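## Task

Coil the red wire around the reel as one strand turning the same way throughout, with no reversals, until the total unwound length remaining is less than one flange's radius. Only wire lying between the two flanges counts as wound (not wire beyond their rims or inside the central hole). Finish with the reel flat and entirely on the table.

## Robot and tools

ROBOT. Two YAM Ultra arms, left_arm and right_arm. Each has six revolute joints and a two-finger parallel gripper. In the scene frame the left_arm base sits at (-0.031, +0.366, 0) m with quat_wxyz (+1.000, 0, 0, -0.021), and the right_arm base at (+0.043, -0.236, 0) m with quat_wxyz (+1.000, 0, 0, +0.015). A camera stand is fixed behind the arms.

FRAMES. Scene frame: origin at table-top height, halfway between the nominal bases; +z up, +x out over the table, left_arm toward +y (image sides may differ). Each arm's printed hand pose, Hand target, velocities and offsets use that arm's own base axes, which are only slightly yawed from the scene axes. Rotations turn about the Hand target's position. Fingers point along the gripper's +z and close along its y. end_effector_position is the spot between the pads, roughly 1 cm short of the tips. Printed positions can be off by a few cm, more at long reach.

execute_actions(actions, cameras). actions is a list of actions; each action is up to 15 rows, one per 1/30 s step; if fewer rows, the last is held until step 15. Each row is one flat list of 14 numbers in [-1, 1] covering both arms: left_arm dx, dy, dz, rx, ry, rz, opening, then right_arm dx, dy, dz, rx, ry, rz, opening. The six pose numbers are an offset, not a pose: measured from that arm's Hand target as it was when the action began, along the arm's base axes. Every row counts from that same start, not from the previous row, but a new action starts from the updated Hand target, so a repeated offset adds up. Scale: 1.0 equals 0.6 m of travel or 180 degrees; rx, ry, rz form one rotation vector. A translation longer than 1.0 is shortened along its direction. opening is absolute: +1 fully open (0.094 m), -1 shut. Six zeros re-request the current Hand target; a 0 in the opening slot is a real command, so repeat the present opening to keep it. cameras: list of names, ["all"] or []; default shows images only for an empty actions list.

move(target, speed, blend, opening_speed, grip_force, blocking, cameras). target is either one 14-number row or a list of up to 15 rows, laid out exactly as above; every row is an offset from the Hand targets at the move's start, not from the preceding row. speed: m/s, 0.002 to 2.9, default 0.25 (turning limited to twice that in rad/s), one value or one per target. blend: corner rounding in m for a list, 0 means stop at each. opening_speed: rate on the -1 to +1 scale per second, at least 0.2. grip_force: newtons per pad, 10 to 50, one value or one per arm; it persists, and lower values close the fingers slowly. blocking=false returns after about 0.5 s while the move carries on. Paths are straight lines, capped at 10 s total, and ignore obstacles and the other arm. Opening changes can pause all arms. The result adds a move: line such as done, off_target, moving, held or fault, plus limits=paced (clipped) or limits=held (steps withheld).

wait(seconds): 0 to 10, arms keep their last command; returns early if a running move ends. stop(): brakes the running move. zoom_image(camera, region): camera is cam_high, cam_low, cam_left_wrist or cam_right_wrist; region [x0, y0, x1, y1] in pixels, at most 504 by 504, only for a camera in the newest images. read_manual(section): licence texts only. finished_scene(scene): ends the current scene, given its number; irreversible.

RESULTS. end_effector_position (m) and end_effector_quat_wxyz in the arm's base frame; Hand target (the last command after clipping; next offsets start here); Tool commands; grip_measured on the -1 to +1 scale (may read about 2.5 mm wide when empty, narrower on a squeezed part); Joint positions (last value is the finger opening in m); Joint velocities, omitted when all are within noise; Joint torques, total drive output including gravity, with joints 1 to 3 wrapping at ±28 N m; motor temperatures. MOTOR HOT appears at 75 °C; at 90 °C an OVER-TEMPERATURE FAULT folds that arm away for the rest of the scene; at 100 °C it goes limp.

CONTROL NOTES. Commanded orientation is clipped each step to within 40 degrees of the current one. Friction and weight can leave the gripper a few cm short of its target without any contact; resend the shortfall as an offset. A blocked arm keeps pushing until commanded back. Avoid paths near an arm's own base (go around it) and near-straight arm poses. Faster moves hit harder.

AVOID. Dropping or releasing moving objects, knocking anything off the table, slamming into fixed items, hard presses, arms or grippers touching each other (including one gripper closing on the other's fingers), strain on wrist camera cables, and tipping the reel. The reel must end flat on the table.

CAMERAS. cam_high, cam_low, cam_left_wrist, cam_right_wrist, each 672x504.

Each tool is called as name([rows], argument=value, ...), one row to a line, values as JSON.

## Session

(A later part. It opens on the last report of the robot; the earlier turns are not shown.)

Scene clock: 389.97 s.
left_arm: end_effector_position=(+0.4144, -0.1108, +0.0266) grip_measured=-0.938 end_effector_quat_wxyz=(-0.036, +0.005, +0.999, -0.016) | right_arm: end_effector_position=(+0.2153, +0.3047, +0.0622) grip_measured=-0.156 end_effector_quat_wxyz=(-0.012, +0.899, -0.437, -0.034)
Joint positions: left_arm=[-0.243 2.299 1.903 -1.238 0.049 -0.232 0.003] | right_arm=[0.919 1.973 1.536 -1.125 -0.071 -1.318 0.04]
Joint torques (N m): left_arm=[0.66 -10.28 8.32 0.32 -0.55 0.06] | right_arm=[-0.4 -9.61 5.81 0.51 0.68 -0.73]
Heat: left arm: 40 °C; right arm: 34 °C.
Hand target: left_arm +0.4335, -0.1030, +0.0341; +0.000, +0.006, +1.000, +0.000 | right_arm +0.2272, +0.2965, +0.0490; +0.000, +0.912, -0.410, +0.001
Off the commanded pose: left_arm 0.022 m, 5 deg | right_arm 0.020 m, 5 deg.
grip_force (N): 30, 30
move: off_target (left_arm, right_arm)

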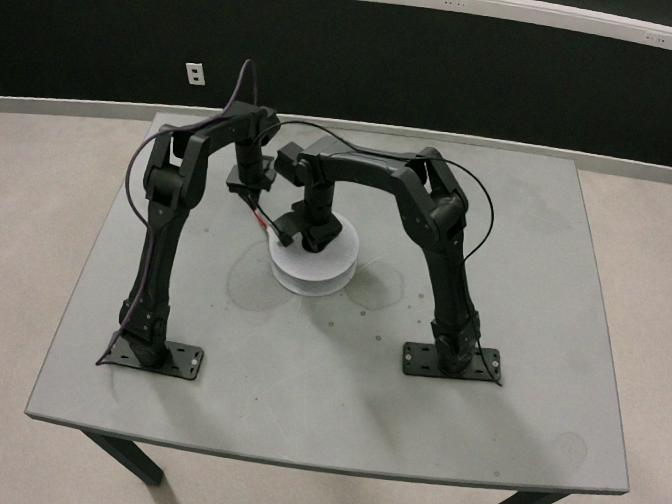

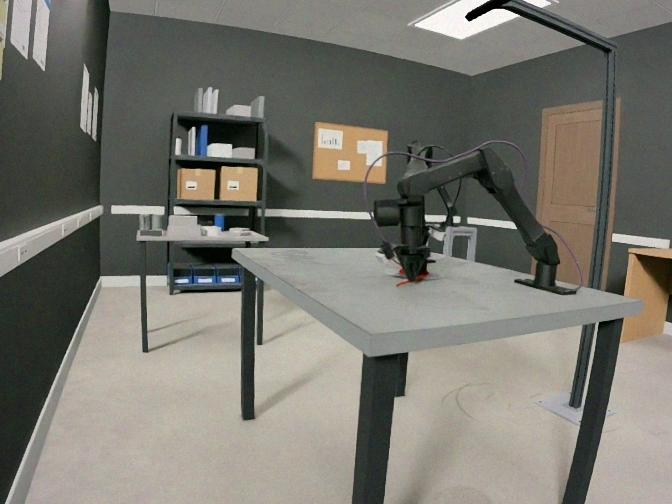

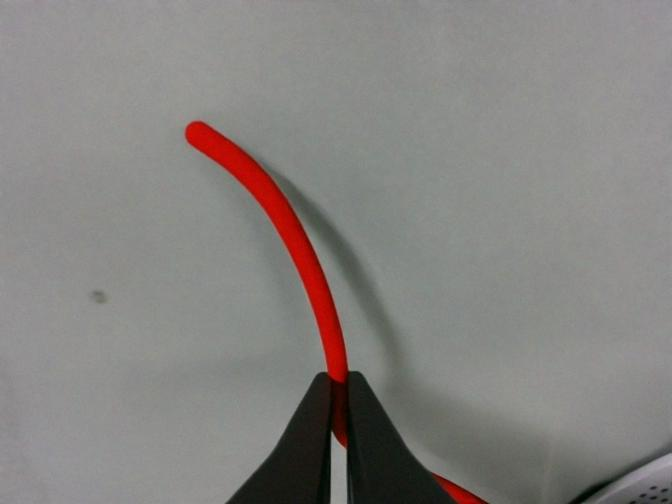

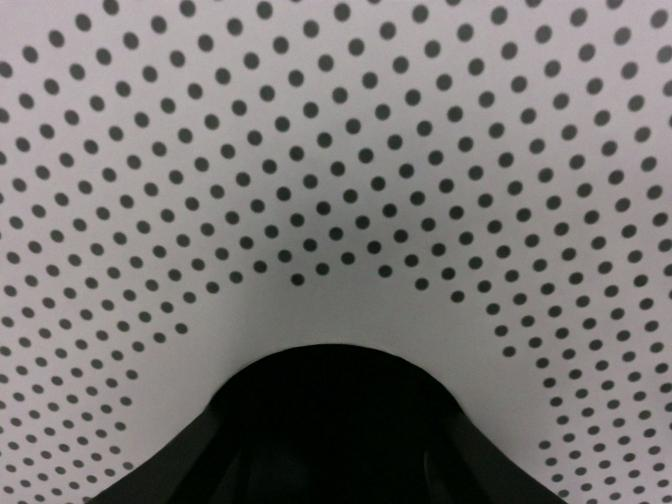

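move([
  [-0.045,-0.03,-0.02,0,0,0,-1,0,0,0,0,0,0,-0.1],
  [-0.045,-0.03,-0.02,0,0,0,-0.3,0,0,0,0,0,0,-0.1],
  [-0.045,-0.03,0.17,0,0,0,-0.3,0,0,0,0,0,0,-0.95],
  [-0.045,-0.03,0.17,0,0,0,-0.3,-0.015,0.015,0.085,0,0,0,-0.95],
  [0.0,0.15,0.2,0,0,0,-0.3,-0.015,0.015,0.085,0,0,-0.5,-0.95],
  [0.0,0.15,0.2,0,0,0,-0.3,-0.015,0.015,0.085,0,0,-0.99,-0.95],
], speed=0.25, blend=[0,0,0,0.01,0.02,0], cameras=["all"])

zoom_image(camera="cam_high", region=[160, 150, 420, 340])

zoom_image(camera="cam_low", region=[370, 210, 510, 320])

Scene clock: 403.37 s.
left_arm: end_effector_position=(+0.4312, -0.0157, +0.1439) grip_measured=-0.302 end_effector_quat_wxyz=(+0.017, +0.004, +1.000, -0.002) | right_arm: end_effector_position=(+0.2176, +0.3036, +0.0950) grip_measured=-0.948 end_effector_quat_wxyz=(-0.003, +0.000, +1.000, -0.001)
Joint positions: left_arm=[-0.037 2.219 2.241 -1.558 0.004 -0.028 0.033] | right_arm=[0.944 1.973 1.669 -1.273 -0.004 0.945 0.002]
Joint torques (N m): left_arm=[0.44 -9.96 8.27 0.05 -0.04 0.08] | right_arm=[0.18 -11.43 9.11 0.04 0.01 0.11]
Heat: left arm: 40 °C; right arm: 34 °C.
Hand target: left_arm +0.4336, -0.0129, +0.1539; +0.000, +0.006, +1.000, +0.000 | right_arm +0.2183, +0.3055, +0.1001; -0.001, +0.004, +1.000, +0.000 (not the last commanded pose)
Off the commanded pose: left_arm 0.011 m, 2 deg | right_arm 0.005 m, 47 deg.
joint sent to its limit (left arm) — joint 4 (wrist pitch), lower limit.
grip_force (N): 30, 30
move: off_target (left_arm, right_arm; path cut at 10 s); path passed 5 of 6 targets; target 2's new opening was sent with left_arm's hand 0.009 m and 3 deg from that target; target 3's new opening was sent with right_arm's hand 0.020 m and 5 deg from that target

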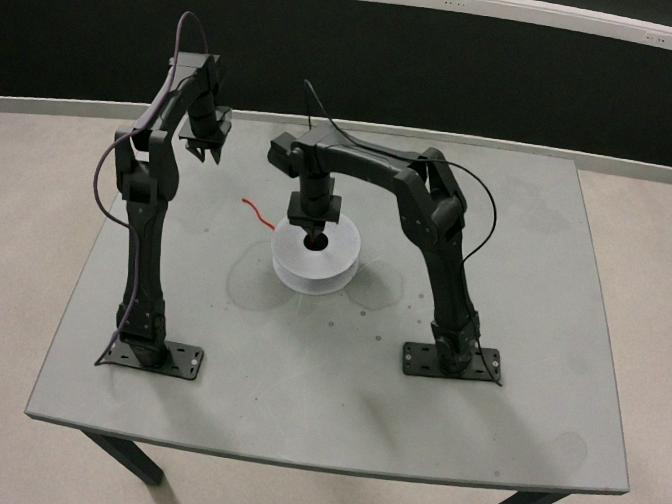

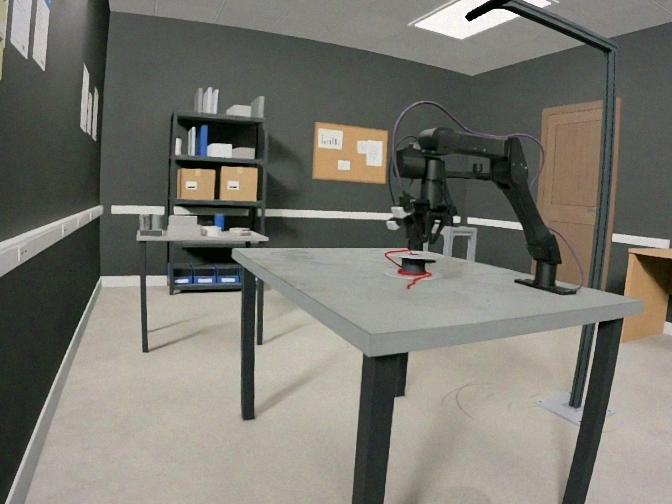

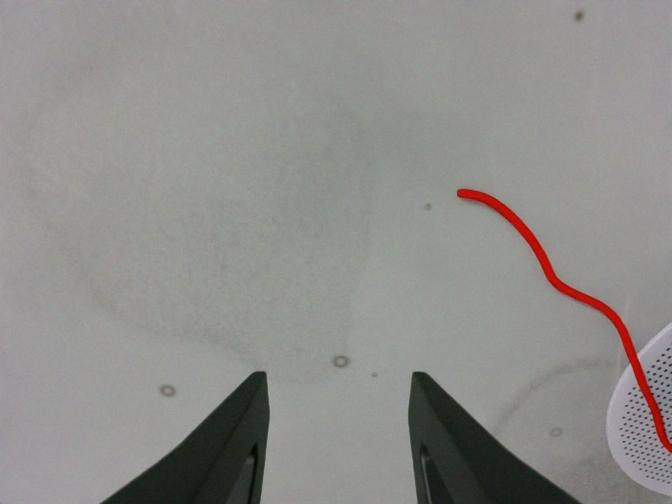

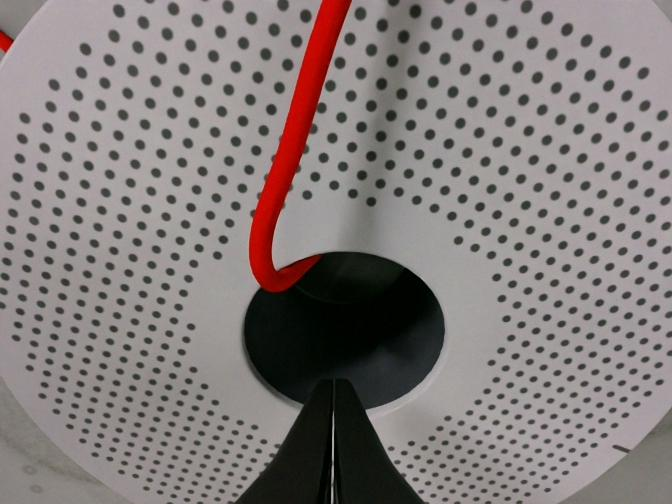

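Scaled by 1.938 from the camera's 672x504 image, which has a finer 960x720 frame.

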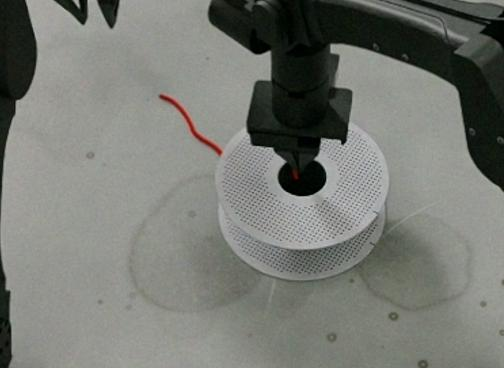

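Scaled by 3.600 from the camera's 672x504 image, which has a finer 960x720 frame.

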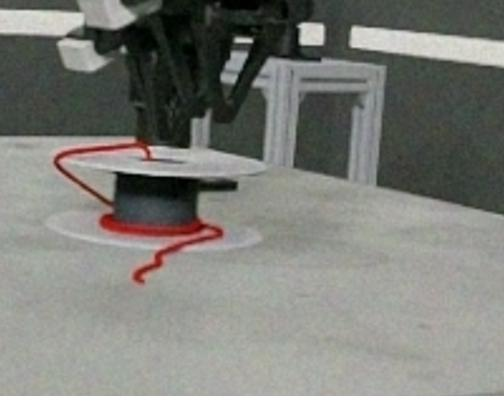

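move([
  [0,0,0,0,0,0,-0.3,0.0013,-0.0083,0,0,0,-0.217,-0.95],
  [0,0,0,0,0,0,-0.3,0.0008,-0.0083,-0.085,0,0,-0.217,-0.95],
  [0,0,0,0,0,0,-0.3,0.0008,-0.0083,-0.085,0,0,-0.217,-0.1],
], speed=[0.15,0.08,0.08], cameras=["cam_right_wrist"])

Scene clock: 410.20 s.
left_arm: end_effector_position=(+0.4312, -0.0157, +0.1439) grip_measured=-0.302 end_effector_quat_wxyz=(+0.017, +0.004, +1.000, -0.002) | right_arm: end_effector_position=(+0.2167, +0.3044, +0.0627) grip_measured=-0.149 end_effector_quat_wxyz=(-0.002, +0.333, +0.943, +0.013)
Joint positions: left_arm=[-0.037 2.219 2.241 -1.558 0.004 -0.028 0.033] | right_arm=[0.944 1.961 1.523 -1.109 -0.01 1.624 0.04]
Joint torques (N m): left_arm=[0.43 -9.95 8.28 0.06 -0.04 0.08] | right_arm=[-0.61 -9.31 5.63 0.45 0.09 0.02]
Heat: left arm: 40 °C; right arm: 34 °C.
Hand target: left_arm +0.4336, -0.0129, +0.1539; +0.000, +0.006, +1.000, +0.000 | right_arm +0.2188, +0.3005, +0.0490; -0.001, +0.338, +0.941, +0.000
Off the commanded pose: left_arm 0.011 m, 2 deg | right_arm 0.014 m, 2 deg.
joint sent to its limit (left arm) — joint 4 (wrist pitch), lower limit. The joint targets are off in orientation, not in position.
grip_force (N): 30, 30
move: off_target (left_arm, right_arm)
Images, in order (width x height): cam_right_wrist 672x504.

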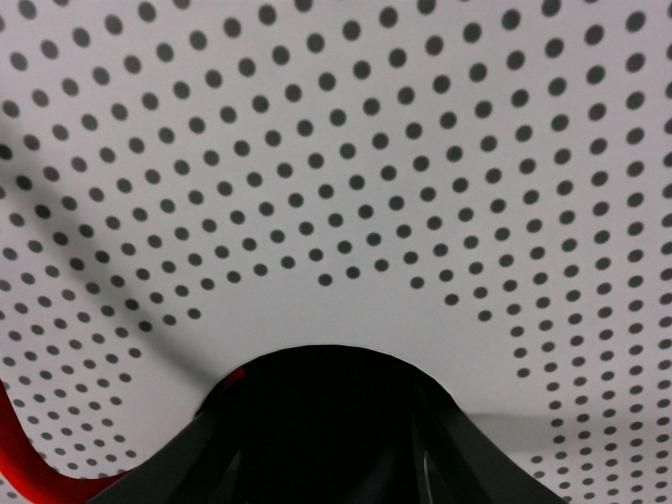

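Rotate.

move([
  [0,0,0,0,0,0,-0.3,0,0,0,0,0,0.5,-0.1],
  [0,0,0,0,0,0,-0.3,0,0,0,0,0,0.99,-0.1],
], speed=0.2, blend=[0.03,0], cameras=["all"])

zoom_image(camera="cam_high", region=[160, 150, 420, 340])

zoom_image(camera="cam_low", region=[370, 210, 510, 320])

Scene clock: 419.70 s.
left_arm: end_effector_position=(+0.4312, -0.0157, +0.1439) grip_measured=-0.302 end_effector_quat_wxyz=(+0.017, +0.004, +1.000, -0.002) | right_arm: end_effector_position=(+0.2224, +0.3050, +0.0633) grip_measured=-0.132 end_effector_quat_wxyz=(-0.018, +0.931, -0.364, +0.012)
Joint positions: left_arm=[-0.037 2.219 2.241 -1.558 0.004 -0.028 0.033] | right_arm=[0.945 1.96 1.523 -1.094 0.014 -1.451 0.041]
Joint torques (N m): left_arm=[0.43 -9.96 8.25 0.06 -0.05 0.08] | right_arm=[-0.55 -9.39 5.57 0.32 -0.14 -0.36]
Heat: left arm: 39 °C; right arm: 33 °C.
Hand target: left_arm +0.4336, -0.0129, +0.1539; +0.000, +0.006, +1.000, +0.000 | right_arm +0.2187, +0.3005, +0.0490; +0.000, +0.936, -0.353, +0.001
Off the commanded pose: left_arm 0.011 m, 2 deg | right_arm 0.015 m, 3 deg.
joint sent to its limit (left arm) — joint 4 (wrist pitch), lower limit. The joint targets are off in orientation, not in position.
grip_force (N): 30, 30
move: off_target (left_arm, right_arm)

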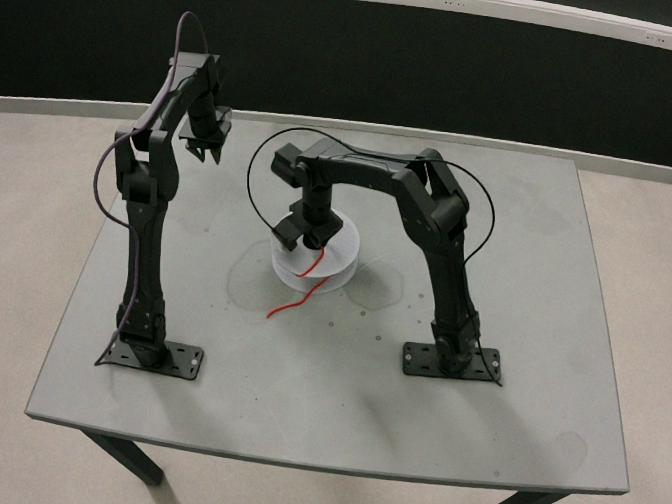

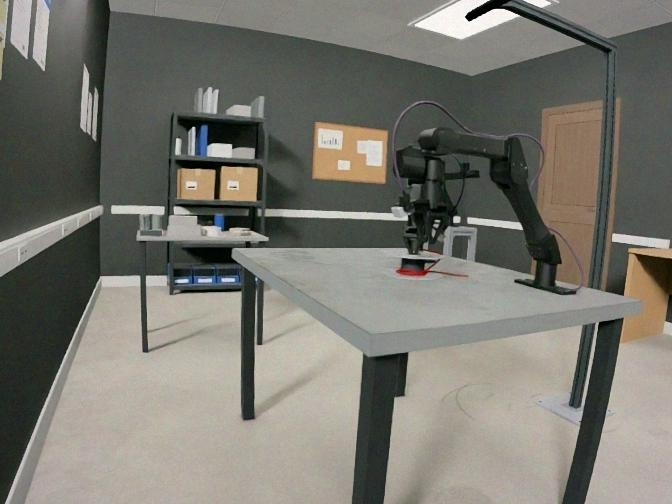

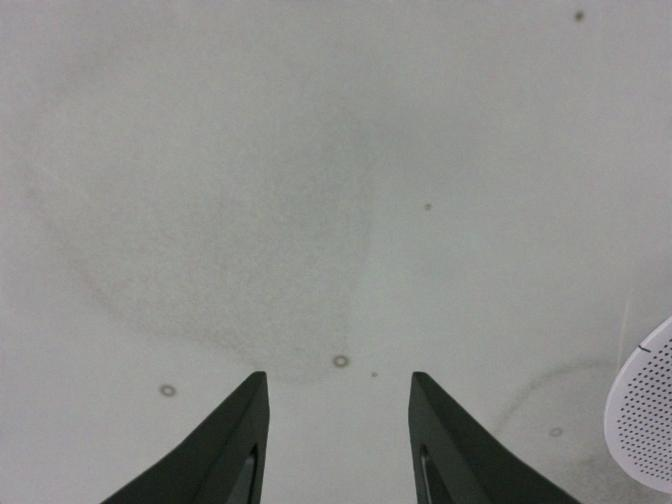

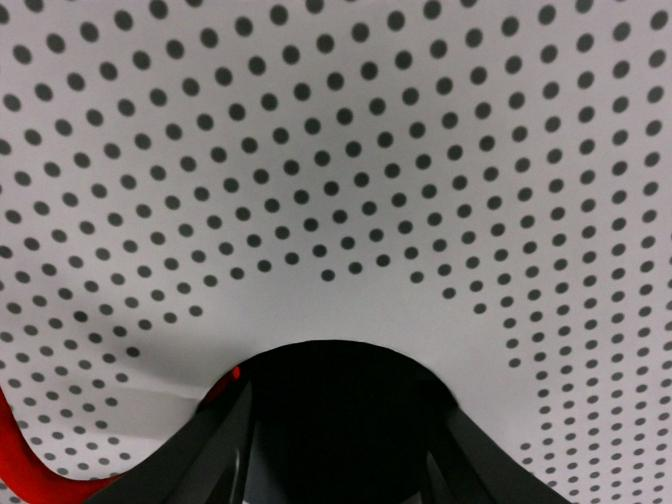

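Scaled by 1.938 from the camera's 672x504 image, which has a finer 960x720 frame.

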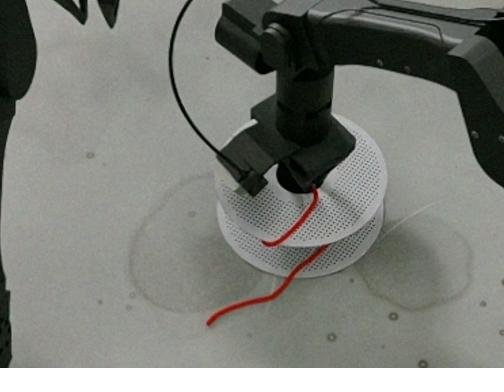

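Scaled by 3.600 from the camera's 672x504 image, which has a finer 960x720 frame.

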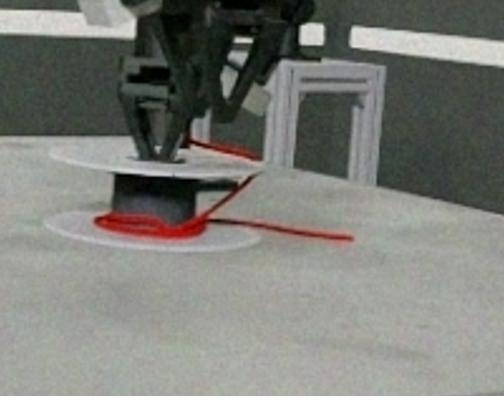

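move([
  [0,0,0,0,0,0,-0.3,0,0,0,0,0,0,-0.95],
  [0,0,0,0,0,0,-0.3,0,0,0.12,0,0,0,-0.95],
  [0,0,0,0,0,0,-0.3,-0.26,0.117,0.14,0,0,-0.085,-0.3],
], speed=0.25, blend=[0,0.01,0], cameras=["all"])

Scene clock: 431.90 s.
left_arm: end_effector_position=(+0.4312, -0.0157, +0.1439) grip_measured=-0.302 end_effector_quat_wxyz=(+0.017, +0.004, +1.000, -0.002) | right_arm: end_effector_position=(+0.0613, +0.3690, +0.1355) grip_measured=-0.302 end_effector_quat_wxyz=(-0.009, +0.884, -0.468, +0.001)
Joint positions: left_arm=[-0.037 2.219 2.241 -1.558 0.004 -0.028 0.033] | right_arm=[1.407 1.954 1.804 -1.403 0.007 -0.761 0.033]
Joint torques (N m): left_arm=[0.44 -9.96 8.24 0.06 -0.04 0.07] | right_arm=[-0.64 -9.42 9.36 0.09 -0.09 0.08]
Heat: left arm: 39 °C; right arm: 34 °C.
Hand target: left_arm +0.4336, -0.0129, +0.1539; +0.000, +0.006, +1.000, +0.000 | right_arm +0.0628, +0.3707, +0.1330; +0.000, +0.880, -0.474, +0.001
Off the commanded pose: left_arm 0.011 m, 2 deg | right_arm 0.003 m, 1 deg.
joint sent to its limit (left arm) — joint 4 (wrist pitch), lower limit. The joint targets are off in orientation, not in position.
grip_force (N): 30, 30
move: off_target (left_arm)

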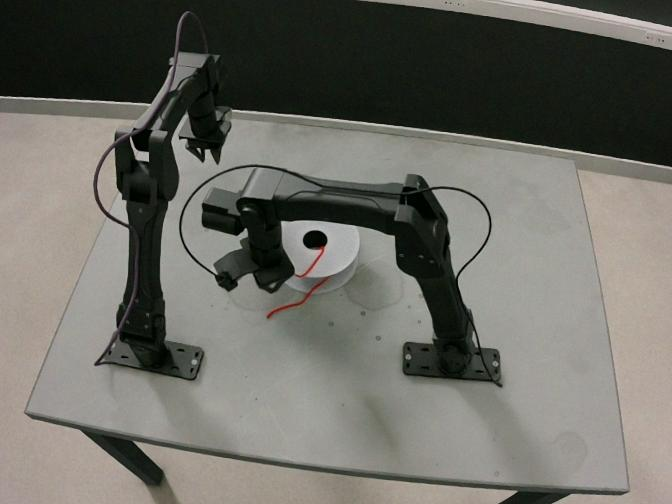

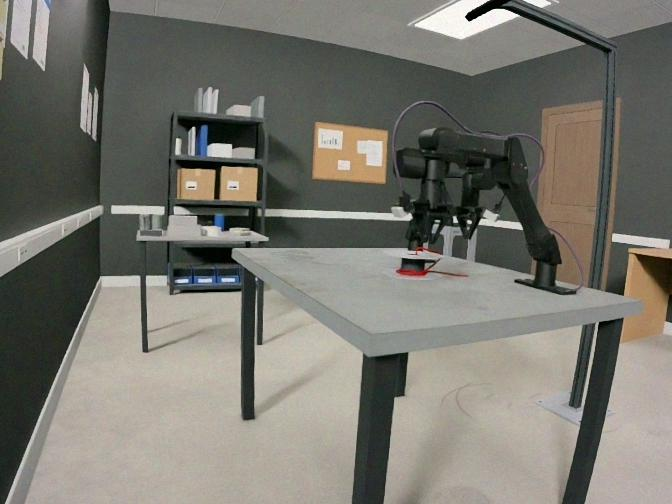

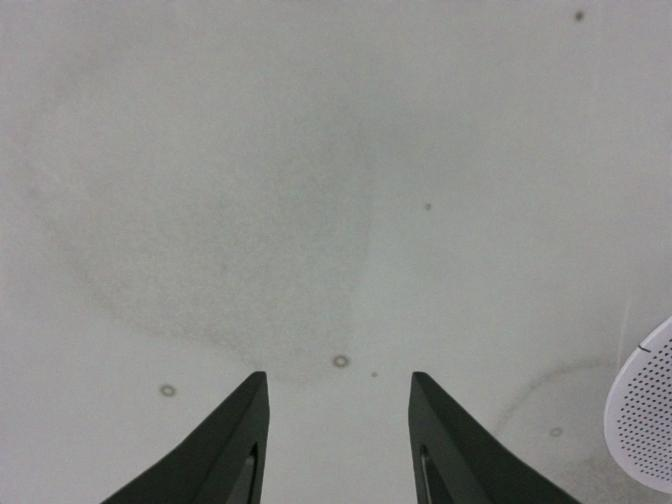

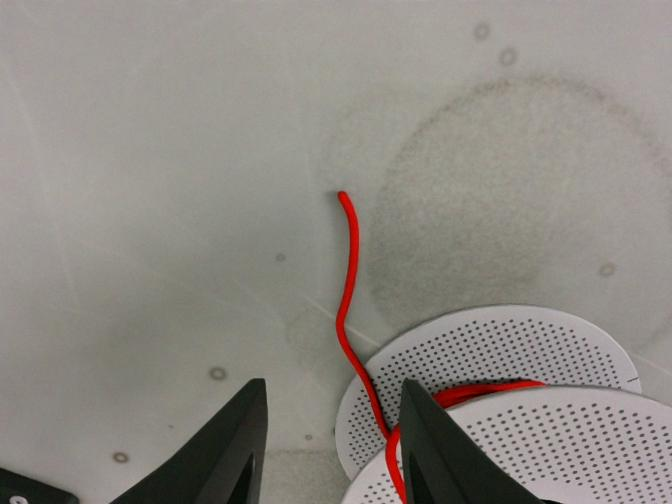

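move(target=[0,0,0,0,0,0,-0.3,0.013,0.001,-0.2,0,0,0,-0.5], speed=0.12, cameras=["cam_right_wrist"])

Scene clock: 434.87 s.
left_arm: end_effector_position=(+0.4312, -0.0157, +0.1439) grip_measured=-0.302 end_effector_quat_wxyz=(+0.017, +0.004, +1.000, -0.002) | right_arm: end_effector_position=(+0.0691, +0.3729, +0.0212) grip_measured=-0.498 end_effector_quat_wxyz=(-0.007, +0.880, -0.475, +0.001)
Joint positions: left_arm=[-0.037 2.219 2.241 -1.558 0.004 -0.028 0.033] | right_arm=[1.388 2.035 1.459 -0.983 0.007 -0.764 0.024]
Joint torques (N m): left_arm=[0.44 -9.95 8.25 0.07 -0.03 0.08] | right_arm=[-0.76 -10.66 6.11 0.34 -0.07 -0.12]
Heat: left arm: 39 °C; right arm: 34 °C.
Hand target: left_arm +0.4336, -0.0129, +0.1539; +0.000, +0.006, +1.000, +0.000 | right_arm +0.0705, +0.3712, +0.0129; +0.000, +0.880, -0.474, +0.001
Off the commanded pose: left_arm 0.011 m, 2 deg | right_arm 0.008 m, 1 deg.
joint sent to its limit (left arm) — joint 4 (wrist pitch), lower limit. The joint targets are off in orientation, not in position.
grip_force (N): 30, 30
move: off_target (left_arm)
Images, in order (width x height): cam_right_wrist 672x504.

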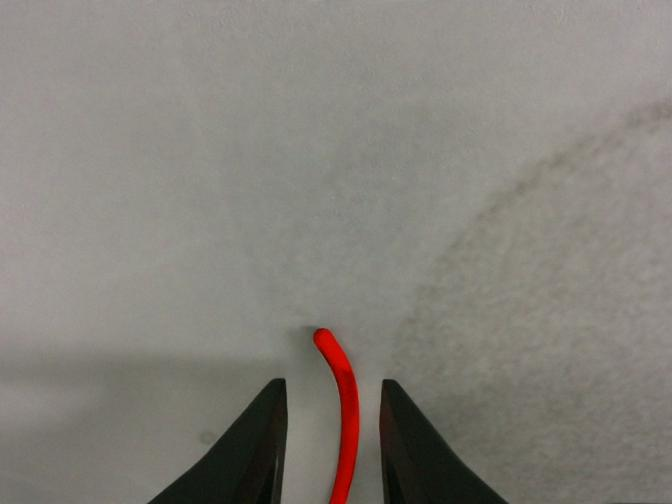

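move([
  [0,0,0,0,0,0,-0.3,0,0,-0.018,0,0,0,-0.5],
  [0,0,0,0,0,0,-0.3,0,0,-0.018,0,0,0,-1],
  [0,0,0,0,0,0,-0.3,0,0,0.012,0,0,0,-1],
], speed=0.05, opening_speed=0.7, cameras=["cam_right_wrist","cam_high"])

Scene clock: 438.97 s.
left_arm: end_effector_position=(+0.4312, -0.0157, +0.1439) grip_measured=-0.302 end_effector_quat_wxyz=(+0.017, +0.004, +1.000, -0.002) | right_arm: end_effector_position=(+0.0682, +0.3683, +0.0138) grip_measured=-0.902 end_effector_quat_wxyz=(+0.001, +0.880, -0.475, +0.004)
Joint positions: left_arm=[-0.037 2.219 2.241 -1.558 0.004 -0.028 0.033] | right_arm=[1.388 2.043 1.44 -0.973 0.007 -0.764 0.005]
Joint torques (N m): left_arm=[0.46 -9.94 8.24 0.06 -0.05 0.08] | right_arm=[-0.73 -12.07 9.2 0 -0.08 -0.1]
Heat: left arm: 39 °C; right arm: 34 °C.
Hand target: left_arm +0.4336, -0.0129, +0.1539; +0.000, +0.006, +1.000, +0.000 | right_arm +0.0705, +0.3714, +0.0202; +0.000, +0.881, -0.474, +0.001
Off the commanded pose: left_arm 0.011 m, 2 deg | right_arm 0.007 m, 0 deg.
joint sent to its limit (left arm) — joint 4 (wrist pitch), lower limit. The joint targets are off in orientation, not in position.
grip_force (N): 30, 30
move: off_target (left_arm); target 2's new opening was sent with right_arm's hand 0.012 m and 1 deg from that target
Images, in order (width x height): cam_high 672x504, cam_right_wrist 672x504.

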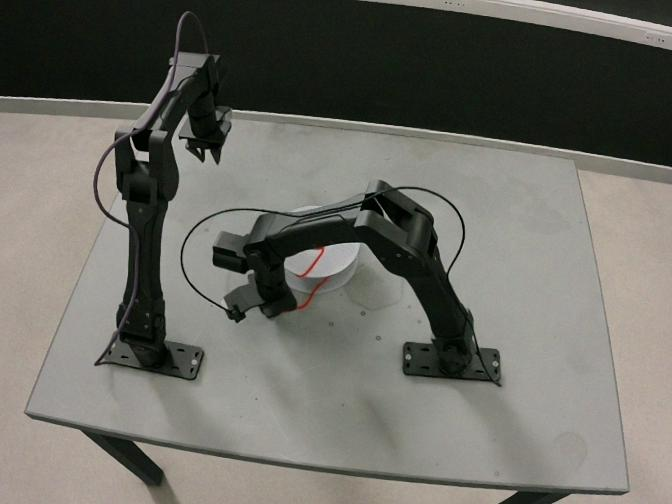

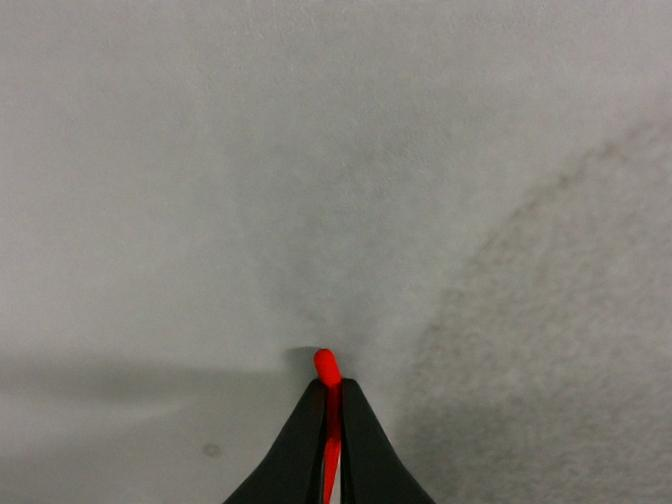

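move([
  [0,0,0,0,0,0,-0.95,-0.056,-0.15,0.01,0,0,0.222,-1],
  [-0.236,-0.4435,0,0,0,-0.58,-0.95,-0.056,-0.15,0.01,0,0,0.222,-1],
], speed=[0.08,0.3], cameras=["all"])

Scene clock: 450.97 s.
left_arm: end_effector_position=(+0.2906, -0.2778, +0.1512) grip_measured=-0.948 end_effector_quat_wxyz=(+0.001, +0.791, +0.612, +0.000) | right_arm: end_effector_position=(+0.0400, +0.2809, +0.0221) grip_measured=-0.902 end_effector_quat_wxyz=(+0.011, +0.988, -0.153, +0.004)
Joint positions: left_arm=[-0.765 2.111 2.098 -1.555 0.001 1.059 0.002] | right_arm=[1.43 1.727 1.049 -0.916 0.007 -1.405 0.005]
Joint torques (N m): left_arm=[0.01 -8.06 8.2 -0.04 -0.02 0.08] | right_arm=[0.61 -10.99 5.57 0.27 -0.07 -0.11]
Heat: left arm: 40 °C; right arm: 35 °C.
Hand target: left_arm +0.2920, -0.2790, +0.1540; +0.000, +0.793, +0.609, +0.000 | right_arm +0.0370, +0.2813, +0.0263; +0.000, +0.989, -0.145, +0.000
Off the commanded pose: left_arm 0.003 m, 1 deg | right_arm 0.005 m, 2 deg.
joint sent to its limit (left arm) — joint 4 (wrist pitch), lower limit. The joint targets still meet the commanded pose.
grip_force (N): 30, 30
move: done

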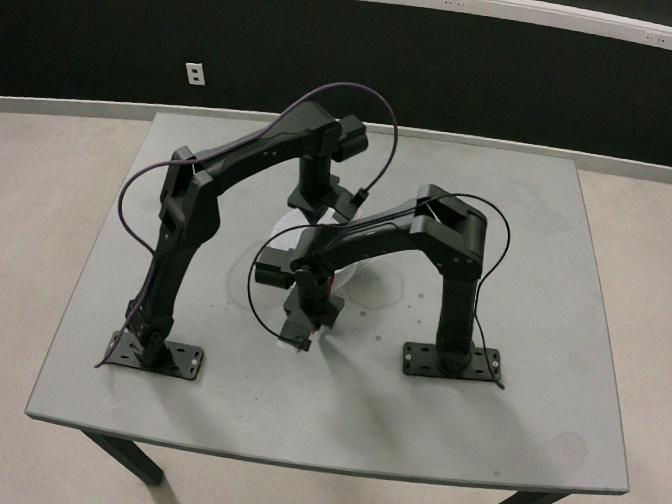

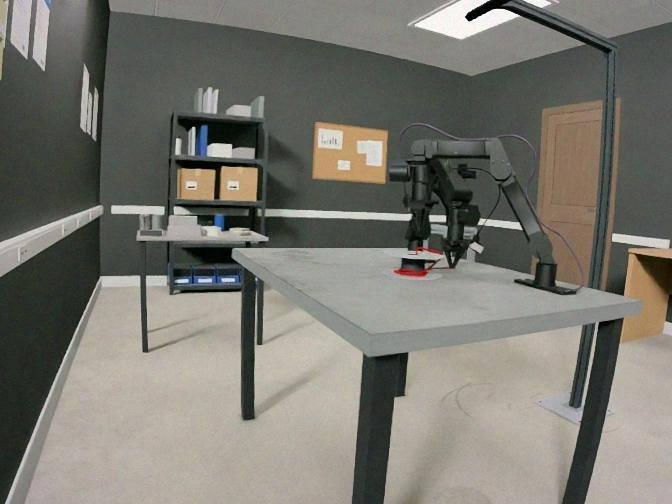

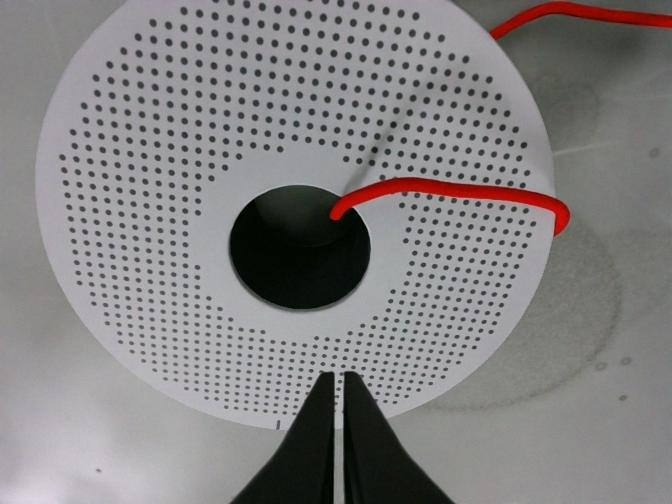

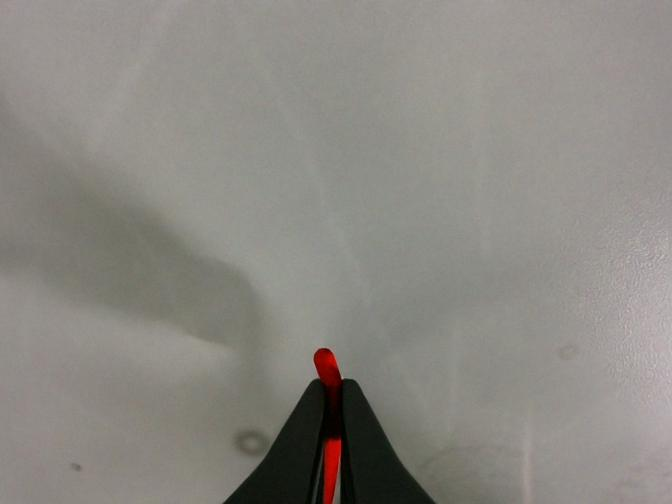

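move(target=[0.0217,-0.0098,-0.1,0,0,0,-0.95,0,0,0,0,0,0,-1], speed=0.12, cameras=["cam_left_wrist","cam_low"])

zoom_image(camera="cam_low", region=[370, 210, 510, 320])

Scene clock: 453.93 s.
left_arm: end_effector_position=(+0.3010, -0.2854, +0.0969) grip_measured=-0.948 end_effector_quat_wxyz=(-0.003, +0.793, +0.609, -0.001) | right_arm: end_effector_position=(+0.0400, +0.2809, +0.0221) grip_measured=-0.902 end_effector_quat_wxyz=(+0.011, +0.988, -0.153, +0.004)
Joint positions: left_arm=[-0.761 2.149 1.94 -1.367 0 1.071 0.002] | right_arm=[1.43 1.727 1.049 -0.916 0.007 -1.405 0.005]
Joint torques (N m): left_arm=[0.68 -8.76 5.48 0.21 -0.01 0.1] | right_arm=[0.58 -10.95 5.41 0.28 -0.07 -0.11]
Heat: left arm: 40 °C; right arm: 35 °C.
Hand target: left_arm +0.3050, -0.2848, +0.0940; +0.000, +0.793, +0.609, +0.000 | right_arm +0.0370, +0.2813, +0.0263; +0.000, +0.989, -0.145, +0.000
Off the commanded pose: left_arm 0.005 m, 0 deg | right_arm 0.005 m, 2 deg.
grip_force (N): 30, 30
move: done
Images, in order (width x height): cam_low 672x504, cam_left_wrist 672x504.

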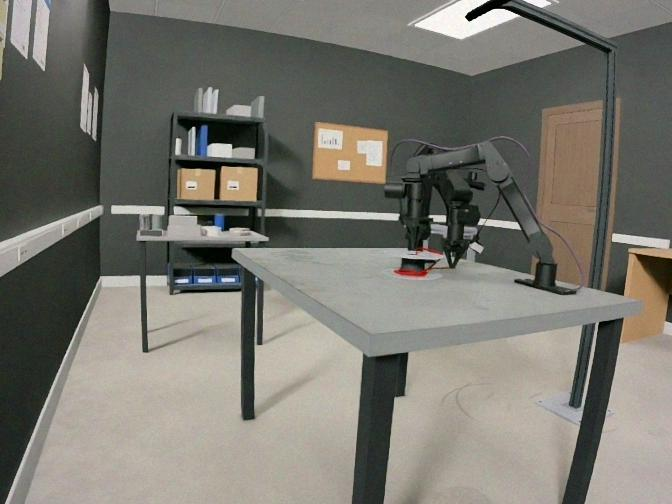

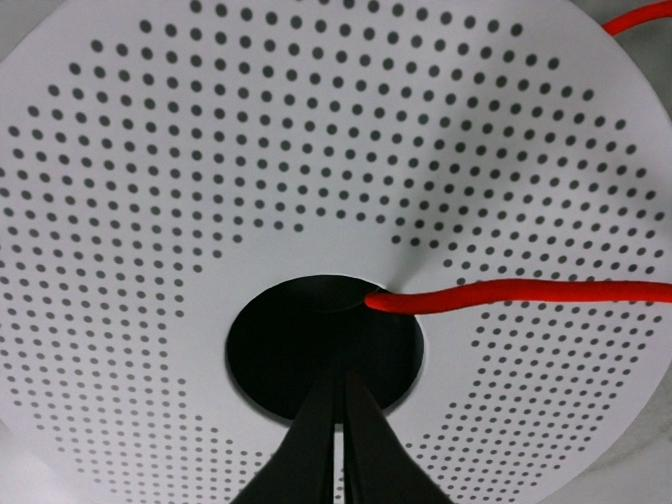

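Scaled by 3.600 from the camera's 672x504 image, which has a finer 960x720 frame.

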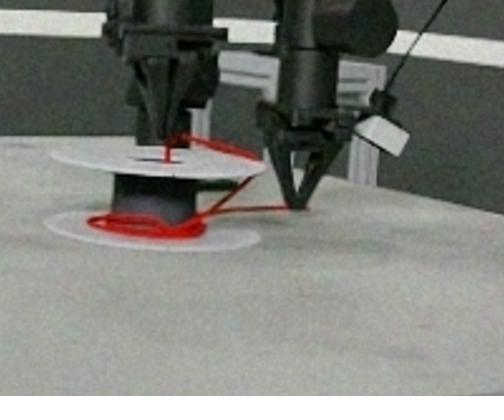

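move([
  [0.0065,0.0048,0,0,0,0,-0.95,0,0,0,0,0,0,-1],
  [0.0065,0.0048,-0.065,0,0,0,-0.95,0,0,0,0,0,0,-1],
  [0.0065,0.0048,-0.065,0,0,0,-0.1,0,0,0,0,0,0,-1],
], speed=0.08, opening_speed=0.8, cameras=["cam_left_wrist","cam_high"])

Scene clock: 458.50 s.
left_arm: end_effector_position=(+0.3063, -0.2827, +0.0661) grip_measured=-0.121 end_effector_quat_wxyz=(+0.005, +0.795, +0.607, +0.003) | right_arm: end_effector_position=(+0.0400, +0.2809, +0.0221) grip_measured=-0.902 end_effector_quat_wxyz=(+0.011, +0.988, -0.153, +0.004)
Joint positions: left_arm=[-0.749 2.144 1.809 -1.225 -0.003 1.088 0.041] | right_arm=[1.43 1.727 1.049 -0.916 0.007 -1.405 0.005]
Joint torques (N m): left_arm=[0.61 -7.54 5.07 0.34 0.04 0.02] | right_arm=[0.62 -10.92 5.5 0.26 -0.06 -0.11]
Heat: left arm: 41 °C; right arm: 35 °C.
Hand target: left_arm +0.3090, -0.2820, +0.0550; +0.000, +0.793, +0.609, +0.000 | right_arm +0.0370, +0.2813, +0.0263; +0.000, +0.989, -0.145, +0.000
Off the commanded pose: left_arm 0.011 m, 1 deg | right_arm 0.005 m, 2 deg.
grip_force (N): 30, 30
move: off_target (left_arm)
Images, in order (width x height): cam_high 672x504, cam_left_wrist 672x504.

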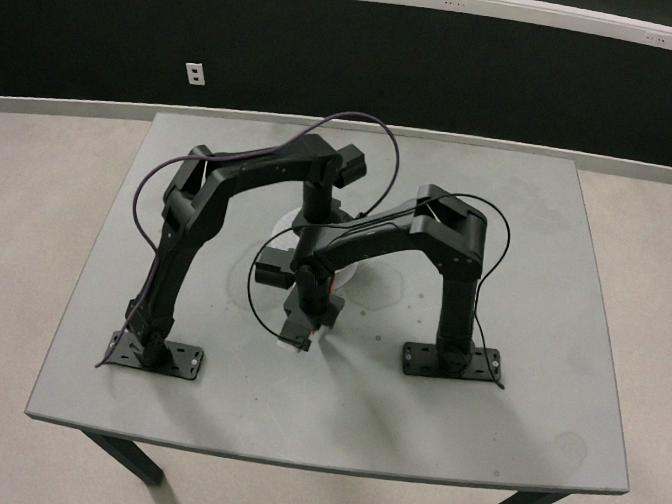

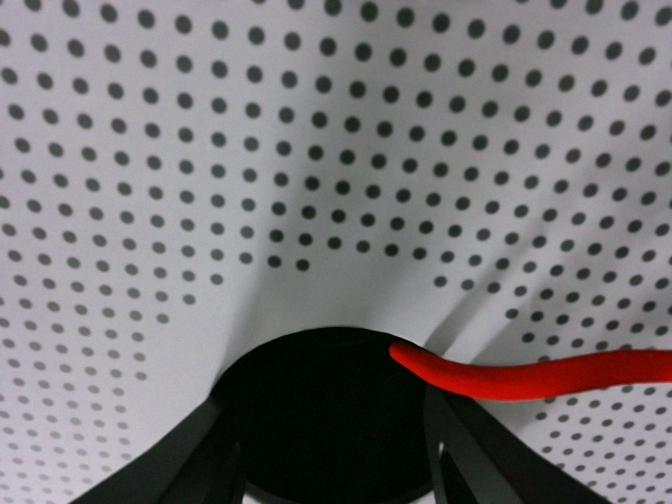

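move([
  [0,0,0,0,0,0,-0.7,0,0,0,0,0,0,-1],
  [0,0,-0.018,0,0,0,-0.7,0,0,0,0,0,0,-1],
  [0,0,-0.018,0,0,0,0.0,0,0,0,0,0,0,-1],
], speed=0.08, opening_speed=0.8, cameras=["cam_left_wrist"])

Scene clock: 463.17 s.
left_arm: end_effector_position=(+0.3082, -0.2818, +0.0614) grip_measured=-0.187 end_effector_quat_wxyz=(+0.010, +0.795, +0.607, +0.008) | right_arm: end_effector_position=(+0.0400, +0.2809, +0.0221) grip_measured=-0.902 end_effector_quat_wxyz=(+0.011, +0.988, -0.153, +0.004)
Joint positions: left_arm=[-0.749 2.138 1.78 -1.191 -0.013 1.089 0.038] | right_arm=[1.43 1.727 1.049 -0.916 0.007 -1.405 0.005]
Joint torques (N m): left_arm=[0.57 -6.71 4.57 0.44 0.14 0.02] | right_arm=[0.55 -10.91 5.5 0.25 -0.07 -0.12]
Heat: left arm: 41 °C; right arm: 35 °C.
Hand target: left_arm +0.3089, -0.2821, +0.0441; +0.000, +0.794, +0.608, +0.000 | right_arm +0.0370, +0.2813, +0.0263; +0.000, +0.989, -0.145, +0.000
Off the commanded pose: left_arm 0.017 m, 2 deg | right_arm 0.005 m, 2 deg.
grip_force (N): 30, 30
move: off_target (left_arm)
Images, in order (width x height): cam_left_wrist 672x504.

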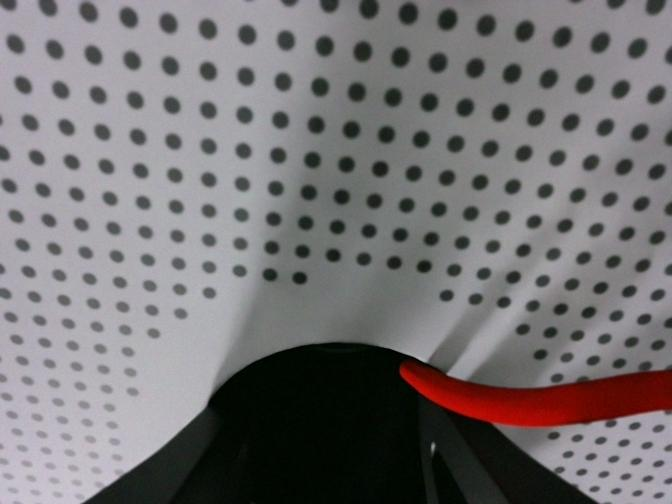

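move(target=[0,0,0,0,0,0.333,0,0,0,0,0,0,0,-1], speed=0.15, cameras=["all"])

zoom_image(camera="cam_low", region=[370, 210, 510, 320])

Scene clock: 470.87 s.
left_arm: end_effector_position=(+0.3060, -0.2837, +0.0667) grip_measured=-0.094 end_effector_quat_wxyz=(+0.013, +0.409, +0.912, -0.006) | right_arm: end_effector_position=(+0.0479, +0.2798, +0.0224) grip_measured=-0.902 end_effector_quat_wxyz=(+0.011, +0.988, -0.152, +0.026)
Joint positions: left_arm=[-0.749 2.128 1.786 -1.201 0.003 0.094 0.043] | right_arm=[1.43 1.727 1.049 -0.916 0.051 -1.406 0.005]
Joint torques (N m): left_arm=[0.57 -6.06 3.93 0.53 -0.03 -0.46] | right_arm=[0.58 -10.91 5.55 0.28 -0.51 -0.1]
Heat: left arm: 40 °C; right arm: 35 °C.
Hand target: left_arm +0.3089, -0.2821, +0.0442; +0.000, +0.384, +0.924, +0.000 | right_arm +0.0370, +0.2813, +0.0263; +0.000, +0.989, -0.145, +0.000
Off the commanded pose: left_arm 0.023 m, 4 deg | right_arm 0.012 m, 3 deg.
grip_force (N): 30, 30
move: off_target (left_arm, right_arm)

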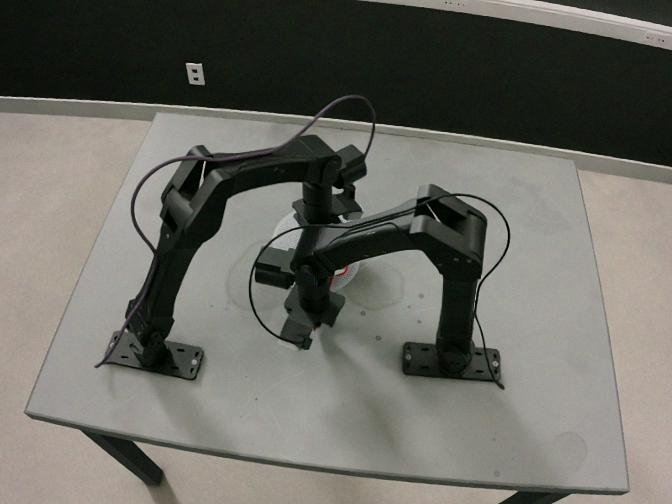

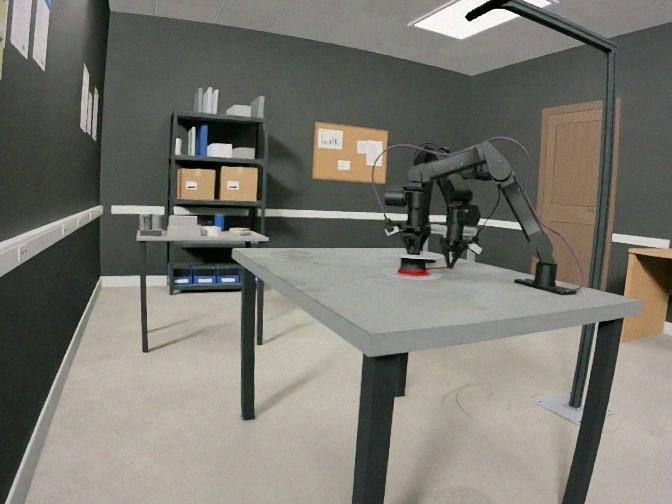

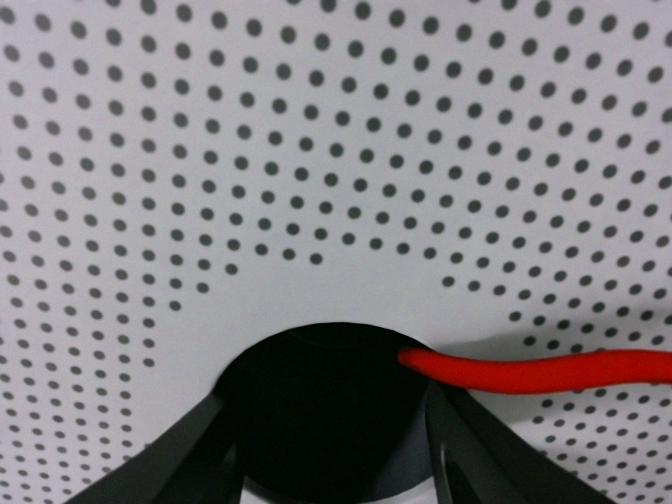

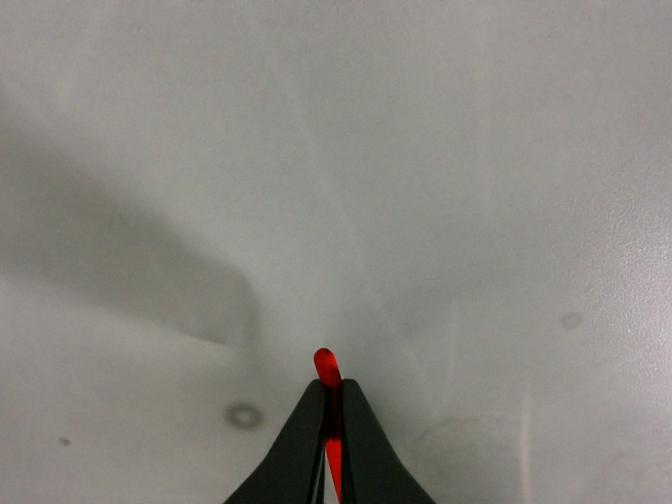

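Scaled by 3.600 from the camera's 672x504 image, which has a finer 960x720 frame.

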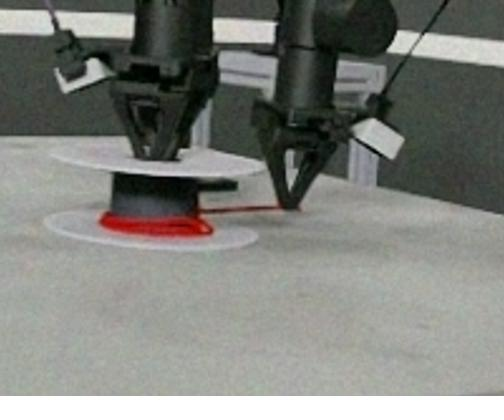

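move([
  [0,0,0,0,0,0,0,0.02,-0.006,0,0,0,0,-1],
  [0,0,0,0,0,0,-0.75,0.02,-0.006,0,0,0,0,-1],
  [0.001,0.0,0.0,0,0,0,-0.75,0.02,-0.006,0,0,0,0,-1],
  [0.001,0.0,-0.015,0,0,0,0.05,0.02,-0.006,0,0,0,0,-1],
], speed=0.08, opening_speed=0.8, cameras=["cam_left_wrist"])

Scene clock: 478.70 s.
left_arm: end_effector_position=(+0.3060, -0.2840, +0.0603) grip_measured=-0.196 end_effector_quat_wxyz=(+0.014, +0.389, +0.921, -0.007) | right_arm: end_effector_position=(+0.0516, +0.2774, +0.0222) grip_measured=-0.902 end_effector_quat_wxyz=(+0.011, +0.989, -0.146, +0.013)
Joint positions: left_arm=[-0.749 2.128 1.761 -1.172 0.004 0.051 0.038] | right_arm=[1.4 1.72 1.042 -0.914 0.026 -1.449 0.005]
Joint torques (N m): left_arm=[0.65 -5.64 3.92 0.58 -0.04 -0.05] | right_arm=[-0.66 -10.81 5.52 0.26 -0.25 -0.1]
Heat: left arm: 40 °C; right arm: 35 °C.
Hand target: left_arm +0.3095, -0.2821, +0.0352; +0.000, +0.384, +0.924, +0.000 | right_arm +0.0489, +0.2777, +0.0262; +0.000, +0.989, -0.145, +0.000
Off the commanded pose: left_arm 0.025 m, 2 deg | right_arm 0.005 m, 2 deg.
grip_force (N): 30, 30
move: off_target (left_arm); target 2's new opening was sent with left_arm's hand 0.023 m and 3 deg from that target; target 4's new opening was sent with left_arm's hand 0.012 m and 1 deg from that target
Images, in order (width x height): cam_left_wrist 672x504.

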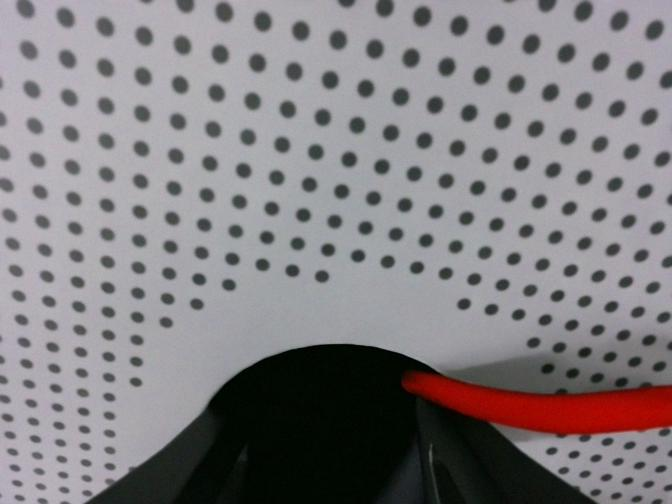

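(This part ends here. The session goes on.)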